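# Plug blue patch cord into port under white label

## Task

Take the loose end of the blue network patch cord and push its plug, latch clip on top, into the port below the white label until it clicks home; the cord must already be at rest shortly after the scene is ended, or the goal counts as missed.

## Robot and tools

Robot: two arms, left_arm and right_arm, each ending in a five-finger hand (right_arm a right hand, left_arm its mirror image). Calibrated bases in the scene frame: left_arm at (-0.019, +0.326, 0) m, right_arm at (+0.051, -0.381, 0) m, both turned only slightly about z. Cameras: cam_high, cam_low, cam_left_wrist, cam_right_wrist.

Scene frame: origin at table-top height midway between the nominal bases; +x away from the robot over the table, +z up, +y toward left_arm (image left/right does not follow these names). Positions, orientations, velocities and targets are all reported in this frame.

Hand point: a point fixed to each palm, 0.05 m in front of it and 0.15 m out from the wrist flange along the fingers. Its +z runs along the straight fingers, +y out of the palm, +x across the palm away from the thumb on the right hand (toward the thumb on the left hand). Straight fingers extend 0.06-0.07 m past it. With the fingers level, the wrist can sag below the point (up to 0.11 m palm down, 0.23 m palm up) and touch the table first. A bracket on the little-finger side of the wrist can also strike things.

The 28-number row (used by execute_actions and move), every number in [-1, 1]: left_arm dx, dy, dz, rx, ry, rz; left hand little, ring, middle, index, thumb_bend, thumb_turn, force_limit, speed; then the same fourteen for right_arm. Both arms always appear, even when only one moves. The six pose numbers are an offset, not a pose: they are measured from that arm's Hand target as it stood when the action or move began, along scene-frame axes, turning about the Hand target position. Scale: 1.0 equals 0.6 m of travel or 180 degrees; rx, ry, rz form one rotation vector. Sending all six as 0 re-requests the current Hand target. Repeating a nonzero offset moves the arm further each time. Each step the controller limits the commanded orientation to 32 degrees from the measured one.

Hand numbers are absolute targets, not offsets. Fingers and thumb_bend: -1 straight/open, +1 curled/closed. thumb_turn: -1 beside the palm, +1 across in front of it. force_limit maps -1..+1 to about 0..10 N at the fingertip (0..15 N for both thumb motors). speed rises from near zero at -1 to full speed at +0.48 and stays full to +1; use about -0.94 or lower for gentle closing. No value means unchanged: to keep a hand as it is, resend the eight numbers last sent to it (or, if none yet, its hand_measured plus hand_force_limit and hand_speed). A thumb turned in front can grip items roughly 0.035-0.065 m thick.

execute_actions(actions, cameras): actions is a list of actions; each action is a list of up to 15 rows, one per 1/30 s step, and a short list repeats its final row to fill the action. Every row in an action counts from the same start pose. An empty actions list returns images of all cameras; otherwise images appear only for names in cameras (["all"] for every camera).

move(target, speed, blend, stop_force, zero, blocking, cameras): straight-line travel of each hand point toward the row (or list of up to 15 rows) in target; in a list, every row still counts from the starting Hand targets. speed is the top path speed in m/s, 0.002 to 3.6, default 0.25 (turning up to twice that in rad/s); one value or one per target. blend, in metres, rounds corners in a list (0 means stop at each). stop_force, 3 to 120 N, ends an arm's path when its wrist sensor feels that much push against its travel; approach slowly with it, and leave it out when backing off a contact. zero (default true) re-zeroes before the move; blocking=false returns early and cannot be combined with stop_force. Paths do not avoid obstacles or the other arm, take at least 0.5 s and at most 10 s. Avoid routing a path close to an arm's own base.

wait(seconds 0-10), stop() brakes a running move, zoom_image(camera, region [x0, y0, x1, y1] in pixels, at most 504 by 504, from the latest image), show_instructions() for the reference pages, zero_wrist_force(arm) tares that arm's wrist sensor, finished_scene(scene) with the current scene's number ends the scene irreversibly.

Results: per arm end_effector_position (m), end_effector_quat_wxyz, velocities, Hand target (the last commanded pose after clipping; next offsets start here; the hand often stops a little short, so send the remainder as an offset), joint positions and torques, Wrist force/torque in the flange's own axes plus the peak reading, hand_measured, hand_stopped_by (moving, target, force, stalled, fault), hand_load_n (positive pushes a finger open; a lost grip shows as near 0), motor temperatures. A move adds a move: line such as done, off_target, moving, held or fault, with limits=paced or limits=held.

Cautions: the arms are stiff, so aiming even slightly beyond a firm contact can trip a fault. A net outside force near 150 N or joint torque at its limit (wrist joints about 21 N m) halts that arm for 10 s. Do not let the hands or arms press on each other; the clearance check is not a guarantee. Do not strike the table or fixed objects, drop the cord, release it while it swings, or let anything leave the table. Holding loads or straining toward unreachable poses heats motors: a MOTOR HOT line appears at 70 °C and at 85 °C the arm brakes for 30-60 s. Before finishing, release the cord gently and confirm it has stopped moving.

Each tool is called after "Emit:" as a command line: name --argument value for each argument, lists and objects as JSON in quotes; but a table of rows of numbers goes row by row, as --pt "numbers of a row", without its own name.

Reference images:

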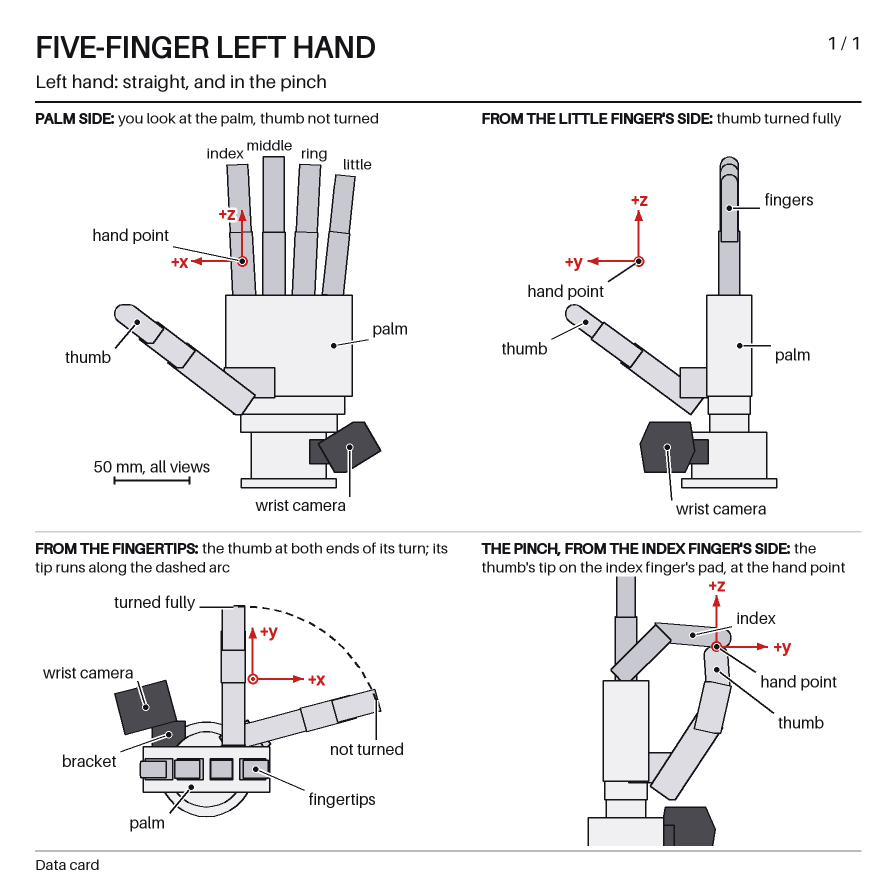

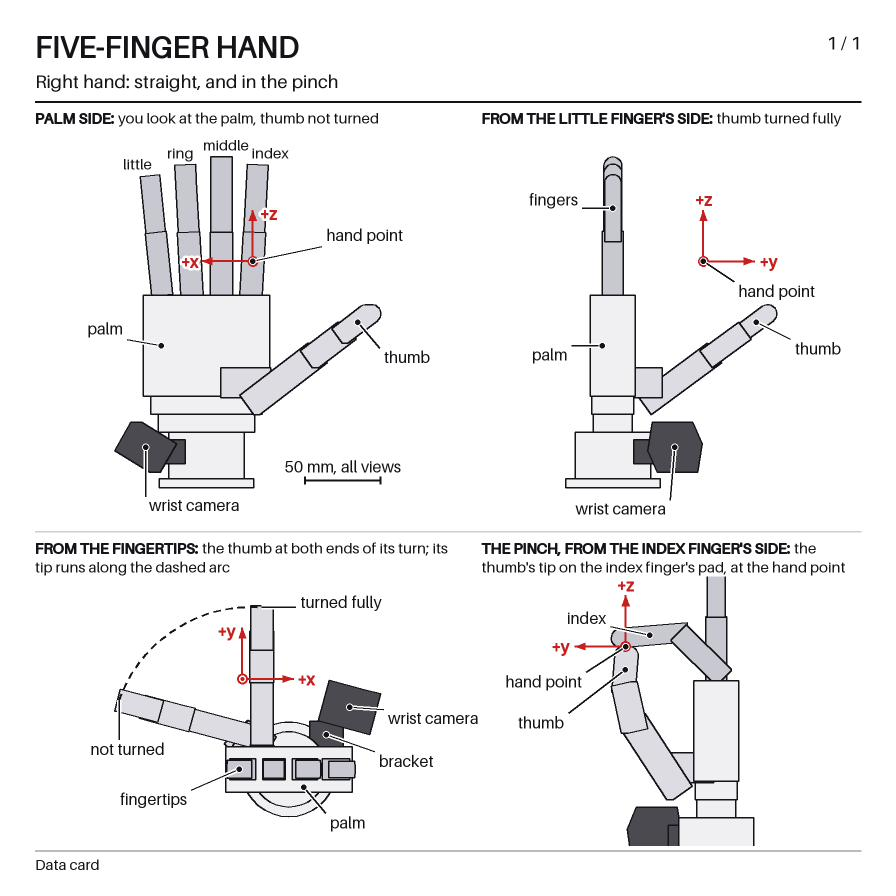

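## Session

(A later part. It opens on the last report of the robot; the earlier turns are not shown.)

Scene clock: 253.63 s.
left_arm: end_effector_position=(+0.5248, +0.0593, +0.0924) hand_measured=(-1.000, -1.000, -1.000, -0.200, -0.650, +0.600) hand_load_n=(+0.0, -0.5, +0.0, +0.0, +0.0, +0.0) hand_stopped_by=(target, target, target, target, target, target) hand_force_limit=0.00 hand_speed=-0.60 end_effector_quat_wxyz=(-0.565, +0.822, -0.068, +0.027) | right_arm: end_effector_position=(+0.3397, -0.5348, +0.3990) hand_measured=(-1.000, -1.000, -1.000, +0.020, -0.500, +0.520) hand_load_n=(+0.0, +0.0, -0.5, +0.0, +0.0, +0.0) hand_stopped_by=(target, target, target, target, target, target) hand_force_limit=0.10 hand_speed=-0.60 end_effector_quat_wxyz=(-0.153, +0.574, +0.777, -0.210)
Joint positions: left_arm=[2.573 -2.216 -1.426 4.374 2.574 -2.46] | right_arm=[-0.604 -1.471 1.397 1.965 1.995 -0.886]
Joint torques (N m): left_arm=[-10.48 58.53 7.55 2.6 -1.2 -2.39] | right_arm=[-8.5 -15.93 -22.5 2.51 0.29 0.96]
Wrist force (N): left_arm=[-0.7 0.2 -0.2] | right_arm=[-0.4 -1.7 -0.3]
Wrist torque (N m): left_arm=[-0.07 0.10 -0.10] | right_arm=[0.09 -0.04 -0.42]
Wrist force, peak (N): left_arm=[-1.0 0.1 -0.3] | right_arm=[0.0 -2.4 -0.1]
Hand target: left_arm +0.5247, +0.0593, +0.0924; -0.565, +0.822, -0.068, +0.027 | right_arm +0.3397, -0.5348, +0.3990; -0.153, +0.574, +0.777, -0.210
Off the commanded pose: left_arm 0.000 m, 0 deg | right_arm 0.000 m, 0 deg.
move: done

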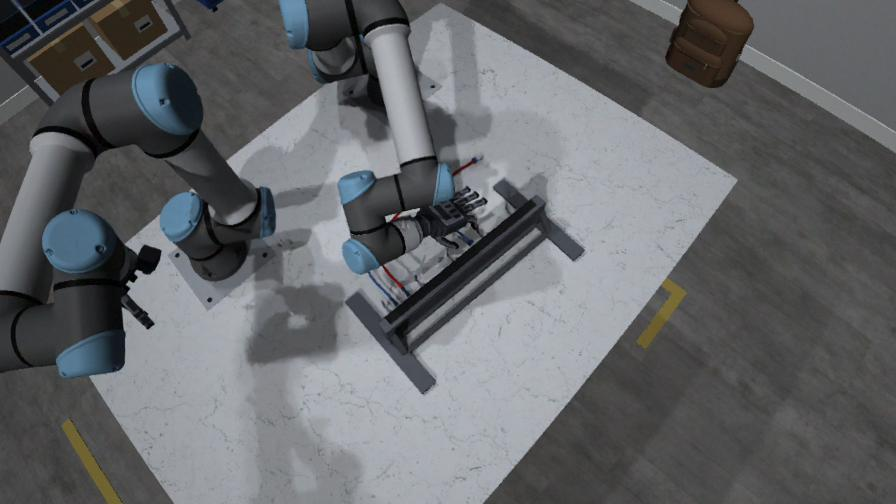

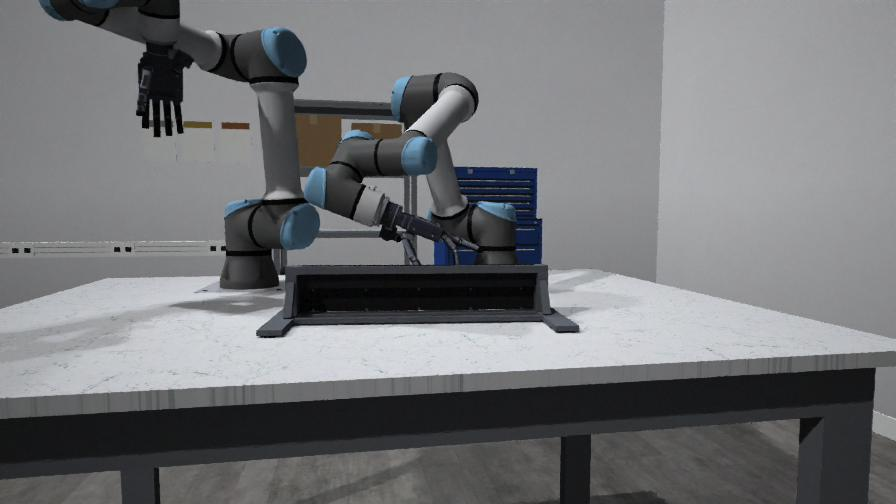

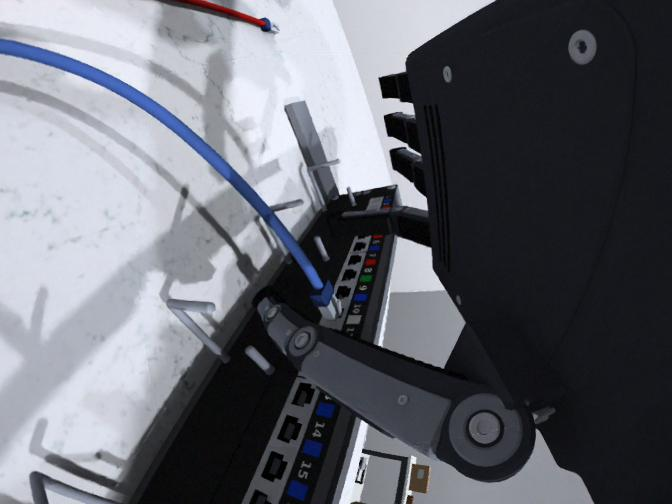

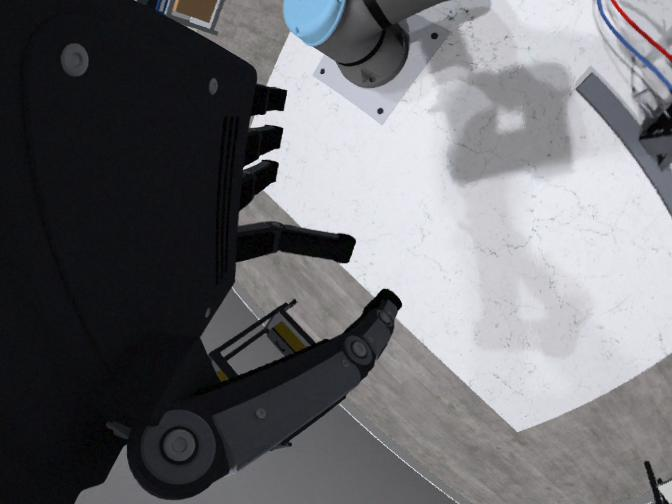

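Emit:
move --target '[0.042,-0.0003,0.0,0,0,0,-1,-1,-1,0.05,-0.45,0.60,0.0,-0.6,0,0,0,0,0,0,-1,-1,-1,0.02,-0.5,0.52,0.1,-0.6]' --speed 0.05

Emit:
execute_actions --actions '[[[0,0,0,0,0,0,-1,-1,-1,0.25,-0.20,0.60,-0.6,-0.9,0,0,0,0,0,0,-1,-1,-1,0.02,-0.5,0.52,0.1,-0.6]]]'

Emit:
execute_actions --actions '[[[0,0,0,0,0,0,-1,-1,-1,0.28,-0.10,0.60,0.35,-0.92,0,0,0,0,0,0,-1,-1,-1,0.02,-0.5,0.52,0.1,-0.6]]]' --cameras '["cam_left_wrist"]'

Emit:
zoom_image --camera "cam_left_wrist" --region '[280, 230, 360, 320]'

Scene clock: 257.73 s.
left_arm: end_effector_position=(+0.5497, +0.0591, +0.0924) hand_measured=(-1.000, -1.000, -1.000, +0.050, -0.450, +0.600) hand_load_n=(+0.0, +0.0, +0.0, +0.0, +0.0, +0.0) hand_stopped_by=(target, target, target, target, target, target) hand_force_limit=0.00 hand_speed=-0.60 end_effector_quat_wxyz=(-0.565, +0.822, -0.068, +0.027) | right_arm: end_effector_position=(+0.3397, -0.5348, +0.3990) hand_measured=(-1.000, -1.000, -1.000, +0.020, -0.500, +0.520) hand_load_n=(+0.0, +0.0, +0.0, +0.0, +0.0, +0.0) hand_stopped_by=(target, target, target, target, target, target) hand_force_limit=0.10 hand_speed=-0.60 end_effector_quat_wxyz=(-0.153, +0.574, +0.777, -0.210)
Joint positions: left_arm=[2.592 -2.254 -1.364 4.371 2.588 -2.435] | right_arm=[-0.604 -1.471 1.397 1.965 1.995 -0.886]
Joint torques (N m): left_arm=[7.57 40.78 28.42 -0.25 3.09 2.46] | right_arm=[-8.42 -17.35 -22.01 2.37 0.5 1.18]
Wrist force (N): left_arm=[-0.9 0.2 -0.4] | right_arm=[-0.2 -1.9 -0.2]
Wrist torque (N m): left_arm=[-0.05 0.14 -0.29] | right_arm=[0.06 -0.08 -0.42]
Wrist force, peak (N): left_arm=[-1.1 0.1 -0.4] | right_arm=[-0.2 -2.3 -0.1]
Hand target: left_arm +0.5499, +0.0591, +0.0924; -0.565, +0.822, -0.068, +0.027 | right_arm +0.3397, -0.5348, +0.3990; -0.153, +0.574, +0.777, -0.210
Off the commanded pose: left_arm 0.000 m, 0 deg | right_arm 0.000 m, 0 deg.
move: done

Scene clock: 258.77 s.
left_arm: end_effector_position=(+0.5499, +0.0591, +0.0924) hand_measured=(-1.000, -1.000, -1.000, +0.160, -0.338, +0.600) hand_load_n=(+0.0, +0.0, +0.0, +3.0, +3.5, +0.0) hand_stopped_by=(target, target, target, force, force, target) hand_force_limit=-0.60 hand_speed=-0.90 end_effector_quat_wxyz=(-0.565, +0.822, -0.068, +0.027) | right_arm: end_effector_position=(+0.3397, -0.5348, +0.3990) hand_measured=(-1.000, -1.000, -1.000, +0.020, -0.500, +0.520) hand_load_n=(-0.5, +0.0, +0.0, +0.0, +0.0, +0.0) hand_stopped_by=(target, target, target, target, target, target) hand_force_limit=0.10 hand_speed=-0.60 end_effector_quat_wxyz=(-0.153, +0.574, +0.777, -0.210)
Joint positions: left_arm=[2.592 -2.254 -1.364 4.37 2.588 -2.435] | right_arm=[-0.604 -1.471 1.397 1.965 1.995 -0.886]
Joint torques (N m): left_arm=[5.44 41.51 28.1 0.09 2.99 2.41] | right_arm=[-8.21 -15.38 -23.59 2.24 0.54 1.1]
Wrist force (N): left_arm=[-0.5 0.5 -0.2] | right_arm=[-0.4 -1.8 -0.3]
Wrist torque (N m): left_arm=[-0.05 0.13 -0.30] | right_arm=[0.07 -0.04 -0.42]
Wrist force, peak (N): left_arm=[-1.1 -0.2 1.0] | right_arm=[0.2 -2.2 0.0]
Hand target: left_arm +0.5499, +0.0591, +0.0924; -0.565, +0.822, -0.068, +0.027 | right_arm +0.3397, -0.5348, +0.3990; -0.153, +0.574, +0.777, -0.210
Off the commanded pose: left_arm 0.000 m, 0 deg | right_arm 0.000 m, 0 deg.

Scene clock: 259.47 s.
left_arm: end_effector_position=(+0.5499, +0.0591, +0.0924) hand_measured=(-1.000, -1.000, -1.000, +0.174, -0.320, +0.600) hand_load_n=(+0.0, +0.0, +0.0, +9.5, +9.5, +0.5) hand_stopped_by=(target, target, target, force, force, target) hand_force_limit=0.35 hand_speed=-0.92 end_effector_quat_wxyz=(-0.565, +0.822, -0.068, +0.027) | right_arm: end_effector_position=(+0.3397, -0.5348, +0.3990) hand_measured=(-1.000, -1.000, -1.000, +0.020, -0.500, +0.520) hand_load_n=(+0.0, +0.0, +0.0, +0.0, +0.0, +0.0) hand_stopped_by=(target, target, target, target, target, target) hand_force_limit=0.10 hand_speed=-0.60 end_effector_quat_wxyz=(-0.153, +0.574, +0.777, -0.210)
Joint positions: left_arm=[2.592 -2.254 -1.364 4.37 2.588 -2.435] | right_arm=[-0.604 -1.471 1.397 1.965 1.995 -0.886]
Joint torques (N m): left_arm=[4.04 41.52 25.67 0.84 2.84 2.32] | right_arm=[-9.37 -15.89 -22.05 2.47 0.65 1.06]
Wrist force (N): left_arm=[0.2 0.4 0.1] | right_arm=[-0.5 -1.9 -0.3]
Wrist torque (N m): left_arm=[-0.06 0.13 -0.30] | right_arm=[0.05 -0.04 -0.43]
Wrist force, peak (N): left_arm=[-0.2 0.4 1.2] | right_arm=[-0.2 -2.3 -0.1]
Hand target: left_arm +0.5499, +0.0591, +0.0924; -0.565, +0.822, -0.068, +0.027 | right_arm +0.3397, -0.5348, +0.3990; -0.153, +0.574, +0.777, -0.210
Off the commanded pose: left_arm 0.000 m, 0 deg | right_arm 0.000 m, 0 deg.
Images, in order (width x height): cam_left_wrist 672x504.

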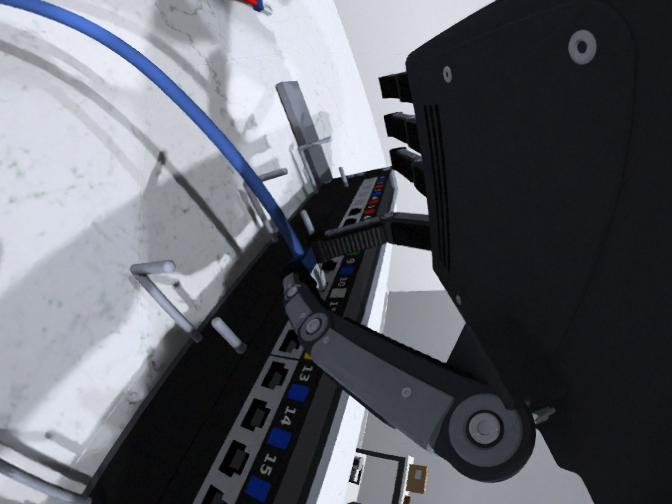

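Scaled by 5.600 from the camera's 672x504 image, which has a finer 960x720 frame.

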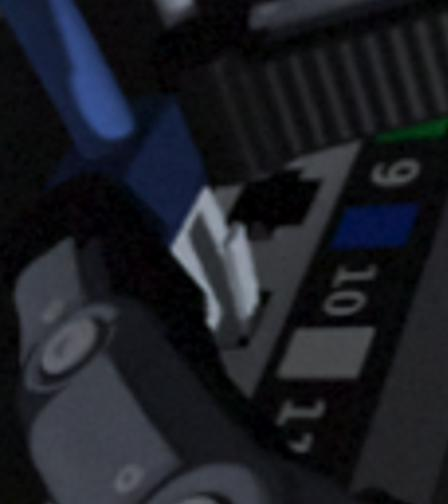

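Emit:
move --target '[-0.0067,0.0,0.0,0,0,0,-1,-1,-1,0.28,-0.10,0.60,0.35,-0.92,0,0,0,0,0,0,-1,-1,-1,0.02,-0.5,0.52,0.1,-0.6]' --speed 0.004 --stop_force 8 --cameras '["cam_left_wrist"]'

Emit:
zoom_image --camera "cam_left_wrist" --region '[280, 230, 360, 320]'

Scene clock: 261.57 s.
left_arm: end_effector_position=(+0.5458, +0.0591, +0.0924) hand_measured=(-1.000, -1.000, -1.000, +0.174, -0.320, +0.600) hand_load_n=(+0.0, +0.0, +0.0, +10.5, +8.5, +4.0) hand_stopped_by=(target, target, target, force, force, target) hand_force_limit=0.35 hand_speed=-0.92 end_effector_quat_wxyz=(-0.565, +0.822, -0.068, +0.027) | right_arm: end_effector_position=(+0.3397, -0.5348, +0.3990) hand_measured=(-1.000, -1.000, -1.000, +0.020, -0.500, +0.520) hand_load_n=(-0.5, +0.0, +0.0, +0.0, +0.0, +0.0) hand_stopped_by=(target, target, target, target, target, target) hand_force_limit=0.10 hand_speed=-0.60 end_effector_quat_wxyz=(-0.153, +0.574, +0.777, -0.210)
Joint positions: left_arm=[2.589 -2.248 -1.374 4.371 2.586 -2.439] | right_arm=[-0.604 -1.471 1.397 1.965 1.995 -0.886]
Joint torques (N m): left_arm=[-11.73 63.71 8.2 1.26 -1.69 -1.75] | right_arm=[-7.96 -16.62 -21.89 2.32 0.51 1.26]
Wrist force (N): left_arm=[6.5 1.4 1.6] | right_arm=[-0.1 -1.9 -0.2]
Wrist torque (N m): left_arm=[-0.03 0.10 -0.16] | right_arm=[0.05 -0.11 -0.41]
Wrist force, peak (N): left_arm=[7.0 2.3 2.6] | right_arm=[-0.3 -2.3 -0.1]
Hand target: left_arm +0.5458, +0.0591, +0.0924; -0.565, +0.822, -0.068, +0.027 | right_arm +0.3397, -0.5348, +0.3990; -0.153, +0.574, +0.777, -0.210
Off the commanded pose: left_arm 0.000 m, 0 deg | right_arm 0.000 m, 0 deg.
move: done
Images, in order (width x height): cam_left_wrist 672x504.

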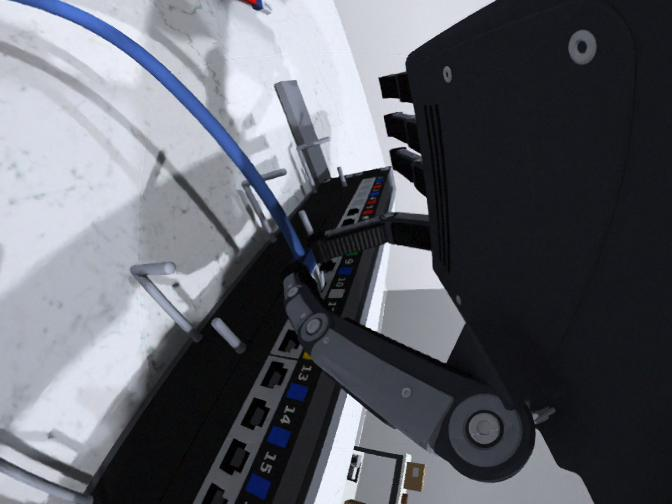

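Scaled by 5.600 from the camera's 672x504 image, which has a finer 960x720 frame.

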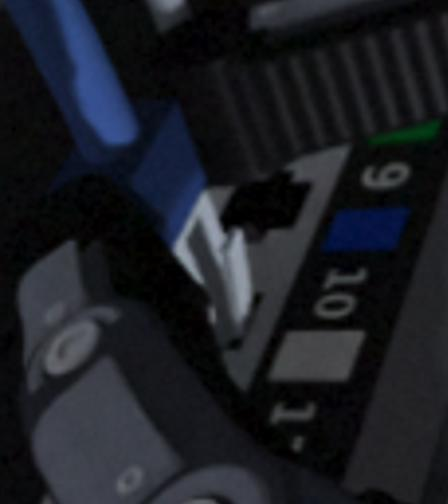

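Emit:
move --target '[-0.0067,0.0,0.0,0,0,0,-1,-1,-1,0.28,-0.10,0.60,0.35,-0.92,0,0,0,0,0,0,-1,-1,-1,0.02,-0.5,0.52,0.1,-0.6]' --speed 0.004 --stop_force 5 --cameras '["cam_left_wrist"]'

Emit:
zoom_image --camera "cam_left_wrist" --region '[280, 230, 360, 320]'

Scene clock: 263.63 s.
left_arm: end_effector_position=(+0.5418, +0.0591, +0.0924) hand_measured=(-1.000, -1.000, -1.000, +0.174, -0.318, +0.600) hand_load_n=(-0.5, +0.0, +0.0, +2.0, +0.5, +1.0) hand_stopped_by=(target, target, target, force, force, target) hand_force_limit=0.35 hand_speed=-0.92 end_effector_quat_wxyz=(-0.565, +0.822, -0.068, +0.027) | right_arm: end_effector_position=(+0.3397, -0.5348, +0.3990) hand_measured=(-1.000, -1.000, -1.000, +0.020, -0.500, +0.520) hand_load_n=(+0.0, +0.0, +0.0, +0.0, +0.0, +0.0) hand_stopped_by=(target, target, target, target, target, target) hand_force_limit=0.10 hand_speed=-0.60 end_effector_quat_wxyz=(-0.153, +0.574, +0.777, -0.210)
Joint positions: left_arm=[2.586 -2.242 -1.384 4.372 2.584 -2.443] | right_arm=[-0.604 -1.471 1.397 1.965 1.995 -0.886]
Joint torques (N m): left_arm=[-9.95 59.89 7.54 2.07 -1.73 -1.92] | right_arm=[-8.83 -16.61 -22.46 2.42 0.67 1.35]
Wrist force (N): left_arm=[1.8 -2.2 -0.3] | right_arm=[-0.3 -1.9 -0.1]
Wrist torque (N m): left_arm=[-0.07 0.12 -0.13] | right_arm=[0.04 -0.07 -0.42]
Wrist force, peak (N): left_arm=[6.8 2.2 2.4] | right_arm=[-0.4 -2.4 -0.1]
Hand target: left_arm +0.5418, +0.0591, +0.0924; -0.565, +0.822, -0.068, +0.027 | right_arm +0.3397, -0.5348, +0.3990; -0.153, +0.574, +0.777, -0.210
Off the commanded pose: left_arm 0.000 m, 0 deg | right_arm 0.000 m, 0 deg.
move: done
Images, in order (width x height): cam_left_wrist 672x504.

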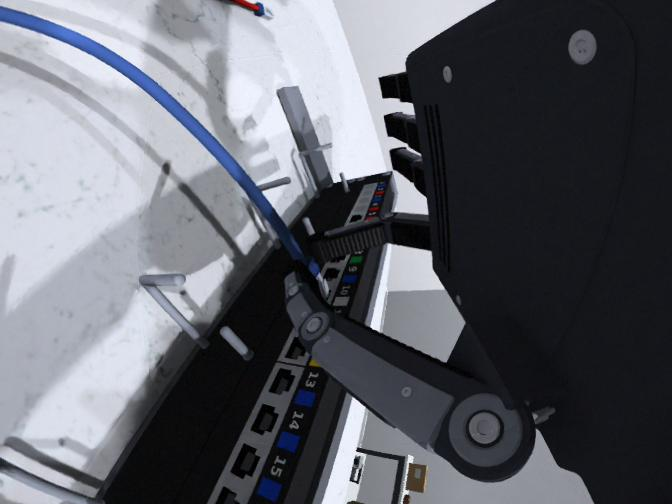

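Scaled by 5.600 from the camera's 672x504 image, which has a finer 960x720 frame.

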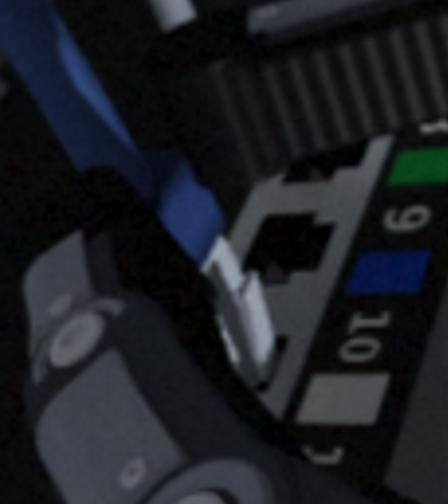

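Emit:
execute_actions --actions '[[[0,0,0,0,0,0,-1,-1,-1,0.02,-0.5,0.60,0.0,-0.75,0,0,0,0,0,0,-1,-1,-1,0.02,-0.5,0.52,0.1,-0.6]]]' --cameras '["cam_left_wrist"]'

Emit:
zoom_image --camera "cam_left_wrist" --region '[290, 240, 370, 320]'

Scene clock: 265.17 s.
left_arm: end_effector_position=(+0.5418, +0.0591, +0.0924) hand_measured=(-1.000, -1.000, -1.000, +0.020, -0.500, +0.600) hand_load_n=(+0.0, +0.0, +0.0, +0.0, +0.0, +0.0) hand_stopped_by=(target, target, target, target, target, target) hand_force_limit=0.00 hand_speed=-0.75 end_effector_quat_wxyz=(-0.565, +0.822, -0.068, +0.027) | right_arm: end_effector_position=(+0.3397, -0.5348, +0.3990) hand_measured=(-1.000, -1.000, -1.000, +0.020, -0.500, +0.520) hand_load_n=(+0.0, +0.0, +0.0, +0.0, +0.0, -0.5) hand_stopped_by=(target, target, target, target, target, target) hand_force_limit=0.10 hand_speed=-0.60 end_effector_quat_wxyz=(-0.153, +0.574, +0.777, -0.210)
Joint positions: left_arm=[2.586 -2.242 -1.384 4.372 2.584 -2.443] | right_arm=[-0.604 -1.471 1.397 1.965 1.995 -0.886]
Joint torques (N m): left_arm=[-0.96 59.11 23.68 2.05 2.77 -2.06] | right_arm=[-8.17 -15.67 -22.79 2.31 0.5 1.19]
Wrist force (N): left_arm=[-0.7 0.0 -0.2] | right_arm=[-0.2 -1.9 -0.1]
Wrist torque (N m): left_arm=[-0.09 0.12 -0.09] | right_arm=[0.05 -0.08 -0.41]
Wrist force, peak (N): left_arm=[1.7 -3.0 -0.8] | right_arm=[0.0 -2.2 -0.2]
Hand target: left_arm +0.5418, +0.0591, +0.0924; -0.565, +0.822, -0.068, +0.027 | right_arm +0.3397, -0.5348, +0.3990; -0.153, +0.574, +0.777, -0.210
Off the commanded pose: left_arm 0.000 m, 0 deg | right_arm 0.000 m, 0 deg.
Images, in order (width x height): cam_left_wrist 672x504.

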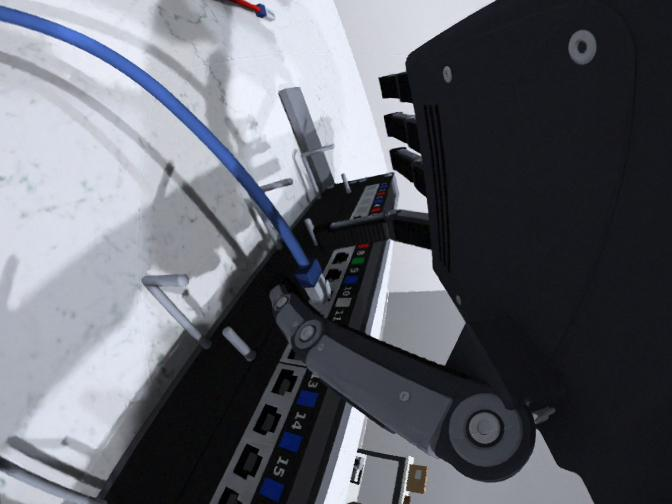

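Scaled by 6.300 from the camera's 672x504 image, which has a finer 960x720 frame.

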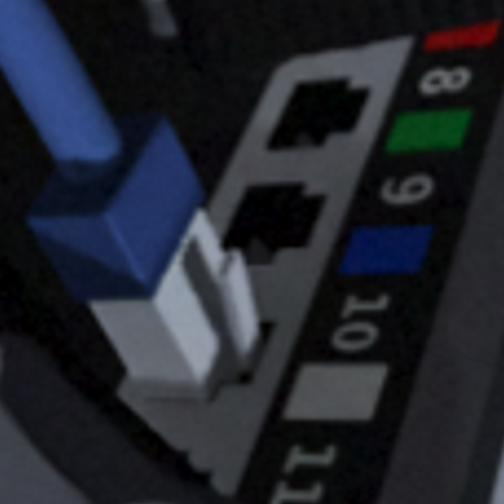

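Emit:
move --target '[-0.0072,0.0,-0.0025,0,0,0,-1,-1,-1,0.05,-0.45,0.60,0.0,-0.6,0,0,0,0,0,0,-1,-1,-1,0.02,-0.5,0.52,0.1,-0.6]' --speed 0.03

Emit:
execute_actions --actions '[[[0,0,0,0,0,0,-1,-1,-1,0.28,-0.16,0.60,-0.6,-0.9,0,0,0,0,0,0,-1,-1,-1,0.02,-0.5,0.52,0.1,-0.6]]]' --cameras '["cam_left_wrist"]'

Emit:
zoom_image --camera "cam_left_wrist" --region '[280, 230, 360, 320]'

Scene clock: 267.40 s.
left_arm: end_effector_position=(+0.5376, +0.0591, +0.0909) hand_measured=(-1.000, -1.000, -1.000, +0.050, -0.450, +0.600) hand_load_n=(+0.0, +0.0, +0.0, +0.0, +0.0, +0.0) hand_stopped_by=(target, target, target, target, target, target) hand_force_limit=0.00 hand_speed=-0.60 end_effector_quat_wxyz=(-0.565, +0.822, -0.068, +0.027) | right_arm: end_effector_position=(+0.3397, -0.5348, +0.3990) hand_measured=(-1.000, -1.000, -1.000, +0.020, -0.500, +0.520) hand_load_n=(+0.0, +0.0, +0.0, +0.0, +0.0, +0.0) hand_stopped_by=(target, target, target, target, target, target) hand_force_limit=0.10 hand_speed=-0.60 end_effector_quat_wxyz=(-0.153, +0.574, +0.777, -0.210)
Joint positions: left_arm=[2.583 -2.237 -1.396 4.375 2.581 -2.447] | right_arm=[-0.604 -1.471 1.397 1.965 1.995 -0.886]
Joint torques (N m): left_arm=[-9.12 61.34 8.43 2.71 -0.95 -2.15] | right_arm=[-7.44 -16.69 -21.38 2.19 0.62 1.16]
Wrist force (N): left_arm=[-0.8 0.1 0.0] | right_arm=[-0.3 -1.8 0.1]
Wrist torque (N m): left_arm=[-0.10 0.14 -0.10] | right_arm=[0.05 -0.08 -0.42]
Wrist force, peak (N): left_arm=[-0.9 0.3 -0.3] | right_arm=[-0.2 -2.3 -0.4]
Hand target: left_arm +0.5375, +0.0591, +0.0909; -0.565, +0.822, -0.068, +0.027 | right_arm +0.3397, -0.5348, +0.3990; -0.153, +0.574, +0.777, -0.210
Off the commanded pose: left_arm 0.000 m, 0 deg | right_arm 0.000 m, 0 deg.
move: done

Scene clock: 269.67 s.
left_arm: end_effector_position=(+0.5375, +0.0591, +0.0909) hand_measured=(-1.000, -1.000, -1.000, +0.234, -0.160, +0.600) hand_load_n=(+0.0, +0.0, +0.0, +2.5, +0.0, +0.0) hand_stopped_by=(target, target, target, force, target, target) hand_force_limit=-0.60 hand_speed=-0.90 end_effector_quat_wxyz=(-0.565, +0.822, -0.068, +0.027) | right_arm: end_effector_position=(+0.3397, -0.5348, +0.3990) hand_measured=(-1.000, -1.000, -1.000, +0.020, -0.500, +0.520) hand_load_n=(+0.0, +0.0, +0.0, +0.0, +0.0, +0.0) hand_stopped_by=(target, target, target, target, target, target) hand_force_limit=0.10 hand_speed=-0.60 end_effector_quat_wxyz=(-0.153, +0.574, +0.777, -0.210)
Joint positions: left_arm=[2.583 -2.237 -1.396 4.375 2.581 -2.447] | right_arm=[-0.604 -1.471 1.397 1.965 1.995 -0.886]
Joint torques (N m): left_arm=[-10.51 58.38 9.67 2.76 -0.93 -2.13] | right_arm=[-7.57 -15.91 -20.82 2.21 0.5 1.26]
Wrist force (N): left_arm=[-0.7 -1.1 1.5] | right_arm=[-0.4 -1.8 0.1]
Wrist torque (N m): left_arm=[-0.06 0.11 -0.10] | right_arm=[0.03 -0.07 -0.43]
Wrist force, peak (N): left_arm=[-1.0 -1.7 1.2] | right_arm=[-0.1 -2.4 -0.1]
Hand target: left_arm +0.5375, +0.0591, +0.0909; -0.565, +0.822, -0.068, +0.027 | right_arm +0.3397, -0.5348, +0.3990; -0.153, +0.574, +0.777, -0.210
Off the commanded pose: left_arm 0.000 m, 0 deg | right_arm 0.000 m, 0 deg.
Images, in order (width x height): cam_left_wrist 672x504.

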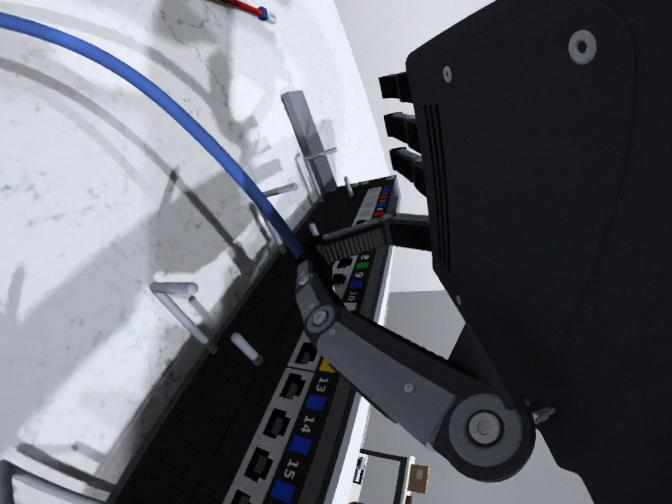

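Scaled by 5.600 from the camera's 672x504 image, which has a finer 960x720 frame.

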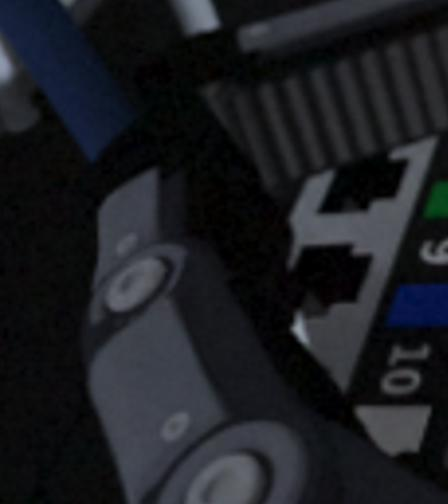

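Emit:
execute_actions --actions '[[[0,0,0,0,0,0,-1,-1,-1,0.30,-0.08,0.60,-0.2,-0.9,0,0,0,0,0,0,-1,-1,-1,0.02,-0.5,0.52,0.1,-0.6]]]'

Emit:
move --target '[0.02,-0.0,0,0,0,0,-1,-1,-1,0.30,-0.08,0.60,-0.2,-0.9,0,0,0,0,0,0,-1,-1,-1,0.02,-0.5,0.52,0.1,-0.6]' --speed 0.006 --stop_force 14 --cameras '["cam_left_wrist"]'

Emit:
zoom_image --camera "cam_left_wrist" --region '[280, 230, 360, 320]'

Scene clock: 270.47 s.
left_arm: end_effector_position=(+0.5375, +0.0591, +0.0909) hand_measured=(-1.000, -1.000, -1.000, +0.242, -0.126, +0.600) hand_load_n=(+0.0, +0.0, +0.0, +7.0, +5.5, +0.0) hand_stopped_by=(target, target, target, force, force, target) hand_force_limit=-0.20 hand_speed=-0.90 end_effector_quat_wxyz=(-0.565, +0.822, -0.068, +0.027) | right_arm: end_effector_position=(+0.3397, -0.5348, +0.3990) hand_measured=(-1.000, -1.000, -1.000, +0.020, -0.500, +0.520) hand_load_n=(+0.0, +0.0, +0.0, +0.0, +0.0, +0.0) hand_stopped_by=(target, target, target, target, target, target) hand_force_limit=0.10 hand_speed=-0.60 end_effector_quat_wxyz=(-0.153, +0.574, +0.777, -0.210)
Joint positions: left_arm=[2.583 -2.237 -1.396 4.375 2.581 -2.447] | right_arm=[-0.604 -1.471 1.397 1.965 1.995 -0.886]
Joint torques (N m): left_arm=[-10.35 55.77 11.17 2.72 -1.18 -2.07] | right_arm=[-7.46 -17.14 -22.81 2.05 0.55 1.41]
Wrist force (N): left_arm=[-0.8 -1.4 0.5] | right_arm=[-0.2 -2.0 0.0]
Wrist torque (N m): left_arm=[-0.08 0.13 -0.10] | right_arm=[0.02 -0.09 -0.42]
Wrist force, peak (N): left_arm=[-1.0 -1.6 1.5] | right_arm=[-0.3 -2.1 0.0]
Hand target: left_arm +0.5375, +0.0591, +0.0909; -0.565, +0.822, -0.068, +0.027 | right_arm +0.3397, -0.5348, +0.3990; -0.153, +0.574, +0.777, -0.210
Off the commanded pose: left_arm 0.000 m, 0 deg | right_arm 0.000 m, 0 deg.

Scene clock: 272.40 s.
left_arm: end_effector_position=(+0.5413, +0.0591, +0.0909) hand_measured=(-1.000, -1.000, -1.000, +0.242, -0.126, +0.600) hand_load_n=(+0.0, +0.0, +0.0, +6.0, +5.5, -1.5) hand_stopped_by=(target, target, target, force, force, target) hand_force_limit=-0.20 hand_speed=-0.90 end_effector_quat_wxyz=(-0.565, +0.822, -0.068, +0.027) | right_arm: end_effector_position=(+0.3397, -0.5348, +0.3990) hand_measured=(-1.000, -1.000, -1.000, +0.020, -0.500, +0.520) hand_load_n=(+0.0, +0.0, +0.0, +0.0, +0.0, +0.0) hand_stopped_by=(target, target, target, target, target, target) hand_force_limit=0.10 hand_speed=-0.60 end_effector_quat_wxyz=(-0.153, +0.574, +0.777, -0.210)
Joint positions: left_arm=[2.586 -2.243 -1.387 4.375 2.583 -2.443] | right_arm=[-0.604 -1.471 1.397 1.965 1.995 -0.886]
Joint torques (N m): left_arm=[-8.73 60.2 12.46 5.98 0.5 -2.93] | right_arm=[-7.06 -16.16 -22.31 2.19 0.62 1.32]
Wrist force (N): left_arm=[-13.8 -3.7 -0.9] | right_arm=[-0.2 -1.9 -0.1]
Wrist torque (N m): left_arm=[-0.08 0.16 -0.20] | right_arm=[0.04 -0.08 -0.42]
Wrist force, peak (N): left_arm=[-16.5 -4.5 -0.2] | right_arm=[-0.1 -2.2 0.0]
Hand target: left_arm +0.5413, +0.0591, +0.0909; -0.565, +0.822, -0.068, +0.027 (not the last commanded pose) | right_arm +0.3397, -0.5348, +0.3990; -0.153, +0.574, +0.777, -0.210
Off the commanded pose: left_arm 0.008 m, 0 deg | right_arm 0.000 m, 0 deg.
move: contact (left_arm)
Images, in order (width x height): cam_left_wrist 672x504.

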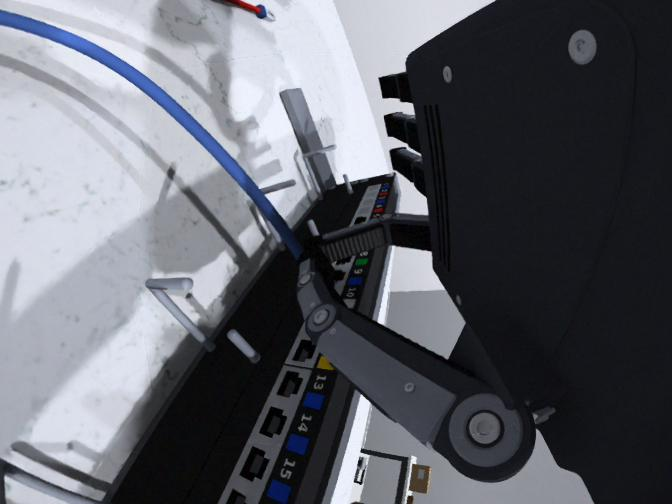

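Scaled by 5.600 from the camera's 672x504 image, which has a finer 960x720 frame.

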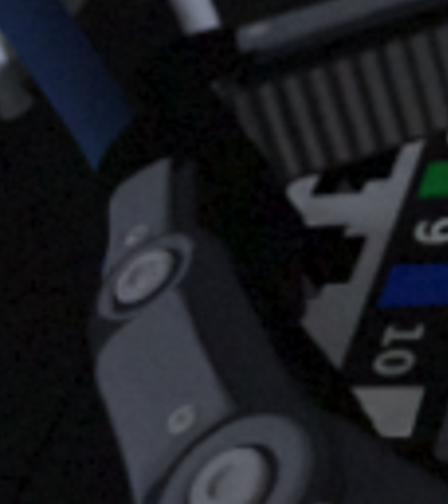

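Emit:
move --pt "0.0017 0.0 0.0035 0 0 0 -1 -1 -1 0.30 -0.08 0.60 -0.2 -0.9 0 0 0 0 0 0 -1 -1 -1 0.02 -0.5 0.52 0.1 -0.6" --pt "0.0017 0.0 -0.0035 0 0 0 -1 -1 -1 0.30 -0.08 0.60 -0.2 -0.9 0 0 0 0 0 0 -1 -1 -1 0.02 -0.5 0.52 0.1 -0.6" --pt "0.0033 0.0035 0.0 0 0 0 -1 -1 -1 0.30 -0.08 0.60 -0.2 -0.9 0 0 0 0 0 0 -1 -1 -1 0.02 -0.5 0.52 0.1 -0.6" --pt "0.0033 -0.0035 0.0 0 0 0 -1 -1 -1 0.30 -0.08 0.60 -0.2 -0.9 0 0 0 0 0 0 -1 -1 -1 0.02 -0.5 0.52 0.1 -0.6" --pt "0.0033 0.0 0.0 0 0 0 -1 -1 -1 0.30 -0.08 0.60 -0.2 -0.9 0 0 0 0 0 0 -1 -1 -1 0.02 -0.5 0.52 0.1 -0.6" --speed 0.015 --cameras '["cam_left_wrist"]'

Emit:
zoom_image --camera "cam_left_wrist" --region '[280, 230, 360, 320]'

Scene clock: 276.03 s.
left_arm: end_effector_position=(+0.5432, +0.0589, +0.0908) hand_measured=(-1.000, -1.000, -1.000, +0.242, -0.124, +0.600) hand_load_n=(+0.0, +0.0, +0.0, +8.5, +1.0, +0.0) hand_stopped_by=(target, target, target, force, force, target) hand_force_limit=-0.20 hand_speed=-0.90 end_effector_quat_wxyz=(-0.565, +0.822, -0.068, +0.027) | right_arm: end_effector_position=(+0.3397, -0.5348, +0.3990) hand_measured=(-1.000, -1.000, -1.000, +0.020, -0.500, +0.520) hand_load_n=(+0.0, +0.0, +0.0, +0.0, +0.0, +0.0) hand_stopped_by=(target, target, target, target, target, target) hand_force_limit=0.10 hand_speed=-0.60 end_effector_quat_wxyz=(-0.153, +0.574, +0.777, -0.210)
Joint positions: left_arm=[2.587 -2.246 -1.382 4.374 2.584 -2.441] | right_arm=[-0.604 -1.471 1.397 1.965 1.995 -0.886]
Joint torques (N m): left_arm=[11.06 59.64 17.02 11.03 8.31 1.07] | right_arm=[-7.59 -16.82 -21.23 2.04 0.67 1.28]
Wrist force (N): left_arm=[-30.1 -7.4 2.3] | right_arm=[-0.1 -2.0 0.1]
Wrist torque (N m): left_arm=[-0.08 0.17 -0.14] | right_arm=[0.01 -0.11 -0.42]
Wrist force, peak (N): left_arm=[-29.6 -31.4 -8.3] | right_arm=[-0.4 -2.3 -0.2]
Hand target: left_arm +0.5432, +0.0591, +0.0909; -0.565, +0.822, -0.068, +0.027 | right_arm +0.3397, -0.5348, +0.3990; -0.153, +0.574, +0.777, -0.210
Off the commanded pose: left_arm 0.000 m, 0 deg | right_arm 0.000 m, 0 deg.
move: done
Images, in order (width x height): cam_left_wrist 672x504.

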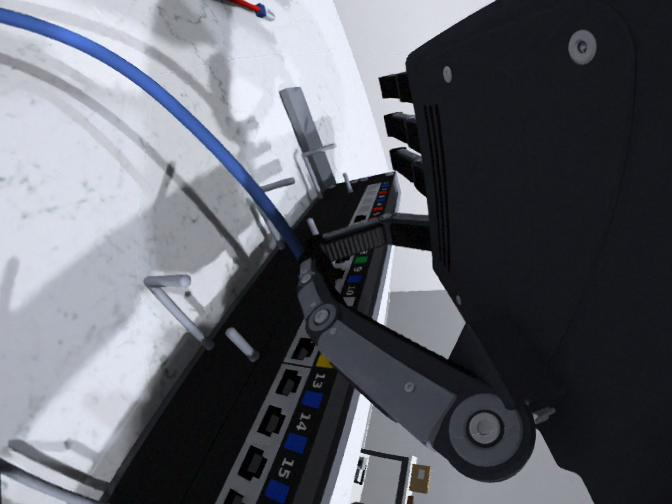

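Scaled by 5.600 from the camera's 672x504 image, which has a finer 960x720 frame.

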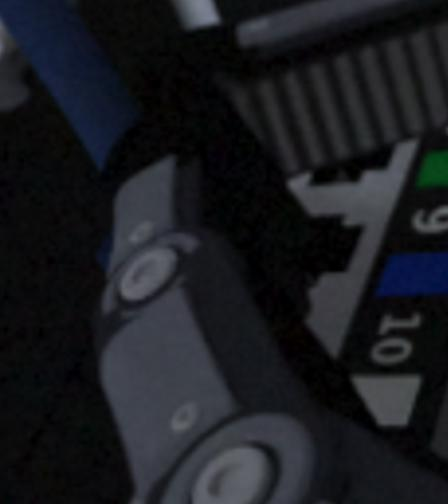

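Emit:
move --target '[-0.007,0.0,0.0,0,0,0,-1,-1,-1,0.30,-0.08,0.60,-0.2,-0.9,0,0,0,0,0,0,-1,-1,-1,0.02,-0.5,0.52,0.1,-0.6]' --speed 0.02

Emit:
execute_actions --actions '[[[0,0,0,0,0,0,-1,-1,-1,0.04,-0.47,0.60,-0.2,-0.75,0,0,0,0,0,0,-1,-1,-1,0.02,-0.5,0.52,0.1,-0.6]]]'

Emit:
move --target '[0.017,0.0,0.0005,0,0,0,-1,-1,-1,0.04,-0.47,0.60,-0.2,-0.75,0,0,0,0,0,0,-1,-1,-1,0.02,-0.5,0.52,0.1,-0.6]' --speed 0.03 --cameras '["cam_left_wrist"]'

Emit:
zoom_image --camera "cam_left_wrist" --region '[285, 235, 345, 310]'

Scene clock: 278.17 s.
left_arm: end_effector_position=(+0.5392, +0.0591, +0.0909) hand_measured=(-1.000, -1.000, -1.000, +0.242, -0.124, +0.600) hand_load_n=(+0.0, +0.0, +0.0, +8.0, +2.0, +3.5) hand_stopped_by=(target, target, target, force, force, target) hand_force_limit=-0.20 hand_speed=-0.90 end_effector_quat_wxyz=(-0.565, +0.822, -0.068, +0.027) | right_arm: end_effector_position=(+0.3397, -0.5348, +0.3990) hand_measured=(-1.000, -1.000, -1.000, +0.020, -0.500, +0.520) hand_load_n=(+0.0, +0.0, +0.0, +0.0, +0.0, +0.0) hand_stopped_by=(target, target, target, target, target, target) hand_force_limit=0.10 hand_speed=-0.60 end_effector_quat_wxyz=(-0.153, +0.574, +0.777, -0.210)
Joint positions: left_arm=[2.584 -2.24 -1.392 4.375 2.582 -2.445] | right_arm=[-0.604 -1.471 1.397 1.965 1.995 -0.886]
Joint torques (N m): left_arm=[-11.89 60.68 10.02 1.01 -1.59 -2.11] | right_arm=[-7.61 -18.06 -23.04 2.12 0.86 1.18]
Wrist force (N): left_arm=[0.9 -3.8 0.6] | right_arm=[-0.3 -2.2 -0.1]
Wrist torque (N m): left_arm=[-0.30 0.02 -0.03] | right_arm=[0.00 -0.07 -0.43]
Wrist force, peak (N): left_arm=[-30.1 -7.6 1.5] | right_arm=[-0.1 -2.3 -0.1]
Hand target: left_arm +0.5390, +0.0591, +0.0909; -0.565, +0.822, -0.068, +0.027 | right_arm +0.3397, -0.5348, +0.3990; -0.153, +0.574, +0.777, -0.210
Off the commanded pose: left_arm 0.000 m, 0 deg | right_arm 0.000 m, 0 deg.
move: done

Scene clock: 279.40 s.
left_arm: end_effector_position=(+0.5390, +0.0591, +0.0909) hand_measured=(-1.000, -1.000, -1.000, +0.040, -0.470, +0.600) hand_load_n=(+0.0, +0.0, +0.0, +0.0, +0.0, +0.0) hand_stopped_by=(target, target, target, target, target, target) hand_force_limit=-0.20 hand_speed=-0.75 end_effector_quat_wxyz=(-0.565, +0.822, -0.068, +0.027) | right_arm: end_effector_position=(+0.3397, -0.5348, +0.3990) hand_measured=(-1.000, -1.000, -1.000, +0.020, -0.500, +0.520) hand_load_n=(+0.0, +0.0, +0.0, +0.0, +0.0, +0.0) hand_stopped_by=(target, target, target, target, target, target) hand_force_limit=0.10 hand_speed=-0.60 end_effector_quat_wxyz=(-0.153, +0.574, +0.777, -0.210)
Joint positions: left_arm=[2.584 -2.24 -1.392 4.375 2.582 -2.445] | right_arm=[-0.604 -1.471 1.397 1.965 1.995 -0.886]
Joint torques (N m): left_arm=[-7.88 59.84 13.25 1.59 1.39 -2.22] | right_arm=[-7.85 -16.45 -21.72 1.94 0.72 1.28]
Wrist force (N): left_arm=[-0.2 -1.5 -0.1] | right_arm=[-0.1 -1.9 0.1]
Wrist torque (N m): left_arm=[-0.32 0.04 -0.20] | right_arm=[0.03 -0.11 -0.41]
Wrist force, peak (N): left_arm=[-3.8 -3.7 0.4] | right_arm=[-0.2 -2.3 0.0]
Hand target: left_arm +0.5390, +0.0591, +0.0909; -0.565, +0.822, -0.068, +0.027 | right_arm +0.3397, -0.5348, +0.3990; -0.153, +0.574, +0.777, -0.210
Off the commanded pose: left_arm 0.000 m, 0 deg | right_arm 0.000 m, 0 deg.

Scene clock: 280.27 s.
left_arm: end_effector_position=(+0.5491, +0.0591, +0.0912) hand_measured=(-1.000, -1.000, -1.000, +0.040, -0.470, +0.600) hand_load_n=(+0.0, -0.5, +0.0, +0.0, +0.0, +0.0) hand_stopped_by=(target, target, target, target, target, target) hand_force_limit=-0.20 hand_speed=-0.75 end_effector_quat_wxyz=(-0.565, +0.822, -0.068, +0.027) | right_arm: end_effector_position=(+0.3397, -0.5348, +0.3990) hand_measured=(-1.000, -1.000, -1.000, +0.020, -0.500, +0.520) hand_load_n=(+0.0, +0.0, +0.0, +0.0, +0.0, +0.0) hand_stopped_by=(target, target, target, target, target, target) hand_force_limit=0.10 hand_speed=-0.60 end_effector_quat_wxyz=(-0.153, +0.574, +0.777, -0.210)
Joint positions: left_arm=[2.592 -2.254 -1.367 4.373 2.588 -2.435] | right_arm=[-0.604 -1.471 1.397 1.965 1.995 -0.886]
Joint torques (N m): left_arm=[8.94 42.01 28.11 -0.24 3.37 2.23] | right_arm=[-7.11 -17.63 -21.02 2.12 0.82 1.47]
Wrist force (N): left_arm=[0.0 -1.6 -0.1] | right_arm=[-0.1 -1.7 0.0]
Wrist torque (N m): left_arm=[-0.34 0.02 -0.19] | right_arm=[0.06 -0.11 -0.40]
Wrist force, peak (N): left_arm=[-0.3 -1.6 -0.2] | right_arm=[-0.3 -2.1 -0.1]
Hand target: left_arm +0.5492, +0.0591, +0.0912; -0.565, +0.822, -0.068, +0.027 | right_arm +0.3397, -0.5348, +0.3990; -0.153, +0.574, +0.777, -0.210
Off the commanded pose: left_arm 0.000 m, 0 deg | right_arm 0.000 m, 0 deg.
move: done
Images, in order (width x height): cam_left_wrist 672x504.

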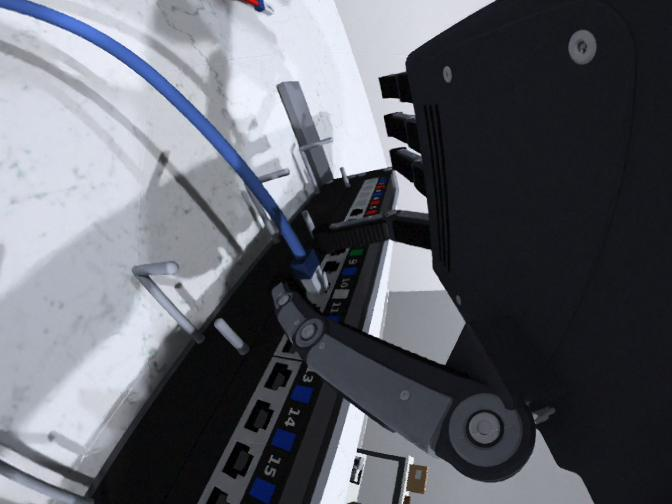

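Scaled by 6.720 from the camera's 672x504 image, which has a finer 960x720 frame.

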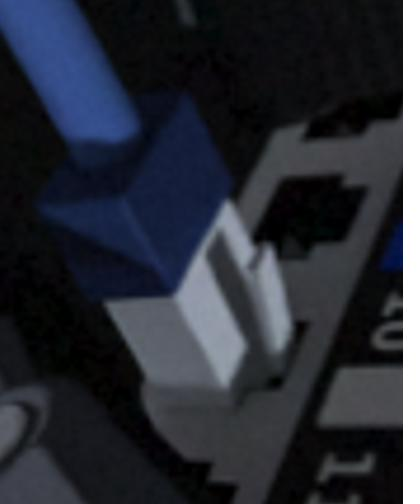

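Emit:
execute_actions --actions '[[[0,0,0,0,0,0,-1,-1,-1,0.25,-0.20,0.60,-0.6,-0.9,0,0,0,0,0,0,-1,-1,-1,0.02,-0.5,0.52,0.1,-0.6]]]'

Emit:
execute_actions --actions '[[[0,0,0,0,0,0,-1,-1,-1,0.30,-0.05,0.60,0.8,-0.92,0,0,0,0,0,0,-1,-1,-1,0.02,-0.5,0.52,0.1,-0.6]]]' --cameras '["cam_left_wrist"]'

Emit:
zoom_image --camera "cam_left_wrist" --region '[285, 235, 345, 310]'

Scene clock: 281.67 s.
left_arm: end_effector_position=(+0.5492, +0.0591, +0.0912) hand_measured=(-1.000, -1.000, -1.000, +0.160, -0.344, +0.600) hand_load_n=(+0.0, +0.0, +0.0, +4.0, +3.5, +0.5) hand_stopped_by=(target, target, target, force, force, target) hand_force_limit=-0.60 hand_speed=-0.90 end_effector_quat_wxyz=(-0.565, +0.822, -0.068, +0.027) | right_arm: end_effector_position=(+0.3397, -0.5348, +0.3990) hand_measured=(-1.000, -1.000, -1.000, +0.020, -0.500, +0.520) hand_load_n=(+0.0, +0.0, +0.0, +0.0, +0.0, +0.0) hand_stopped_by=(target, target, target, target, target, target) hand_force_limit=0.10 hand_speed=-0.60 end_effector_quat_wxyz=(-0.153, +0.574, +0.777, -0.210)
Joint positions: left_arm=[2.592 -2.255 -1.367 4.373 2.588 -2.435] | right_arm=[-0.604 -1.471 1.397 1.965 1.995 -0.886]
Joint torques (N m): left_arm=[3.35 42.53 28.26 1.4 3.01 2.1] | right_arm=[-6.24 -16.09 -22.13 2.05 0.69 1.35]
Wrist force (N): left_arm=[-0.4 -1.2 0.6] | right_arm=[-0.6 -1.9 -0.3]
Wrist torque (N m): left_arm=[-0.29 0.03 -0.20] | right_arm=[0.04 -0.01 -0.44]
Wrist force, peak (N): left_arm=[-0.9 -1.9 2.5] | right_arm=[-0.2 -2.2 -0.1]
Hand target: left_arm +0.5492, +0.0591, +0.0912; -0.565, +0.822, -0.068, +0.027 | right_arm +0.3397, -0.5348, +0.3990; -0.153, +0.574, +0.777, -0.210
Off the commanded pose: left_arm 0.000 m, 0 deg | right_arm 0.000 m, 0 deg.

Scene clock: 282.37 s.
left_arm: end_effector_position=(+0.5492, +0.0591, +0.0912) hand_measured=(-1.000, -1.000, -1.000, +0.172, -0.316, +0.600) hand_load_n=(+0.0, +0.0, +0.0, +12.5, +13.5, +1.0) hand_stopped_by=(target, target, target, force, force, target) hand_force_limit=0.80 hand_speed=-0.92 end_effector_quat_wxyz=(-0.565, +0.822, -0.068, +0.027) | right_arm: end_effector_position=(+0.3397, -0.5348, +0.3990) hand_measured=(-1.000, -1.000, -1.000, +0.020, -0.500, +0.520) hand_load_n=(+0.0, +0.0, +0.0, +0.0, +0.0, +0.0) hand_stopped_by=(target, target, target, target, target, target) hand_force_limit=0.10 hand_speed=-0.60 end_effector_quat_wxyz=(-0.153, +0.574, +0.777, -0.210)
Joint positions: left_arm=[2.592 -2.255 -1.367 4.373 2.588 -2.435] | right_arm=[-0.604 -1.471 1.397 1.965 1.995 -0.886]
Joint torques (N m): left_arm=[-1.36 44.2 27.42 2.37 3.23 1.87] | right_arm=[-8.02 -16.33 -22.19 1.9 0.72 1.33]
Wrist force (N): left_arm=[0.6 -0.9 0.5] | right_arm=[-0.1 -2.0 -0.1]
Wrist torque (N m): left_arm=[-0.24 0.02 -0.21] | right_arm=[0.02 -0.09 -0.41]
Wrist force, peak (N): left_arm=[-0.5 -1.4 2.5] | right_arm=[0.3 -2.1 0.0]
Hand target: left_arm +0.5492, +0.0591, +0.0912; -0.565, +0.822, -0.068, +0.027 | right_arm +0.3397, -0.5348, +0.3990; -0.153, +0.574, +0.777, -0.210
Off the commanded pose: left_arm 0.000 m, 0 deg | right_arm 0.000 m, 0 deg.
Images, in order (width x height): cam_left_wrist 672x504.

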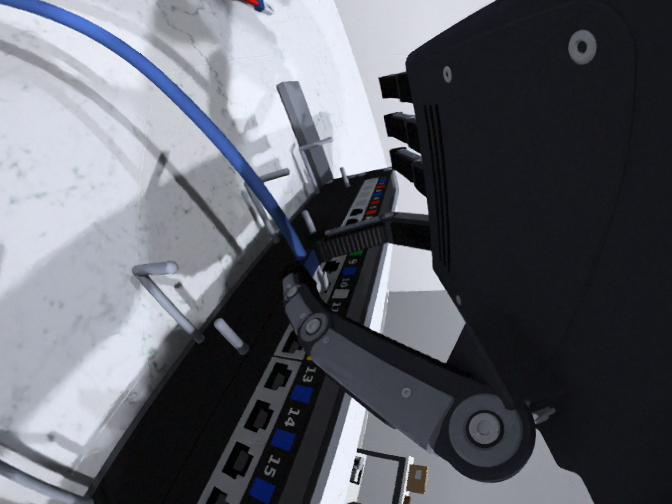

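Scaled by 6.720 from the camera's 672x504 image, which has a finer 960x720 frame.

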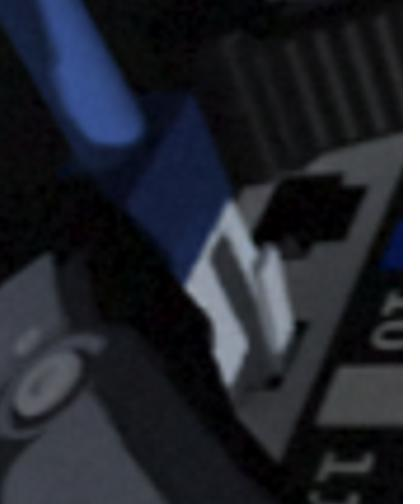

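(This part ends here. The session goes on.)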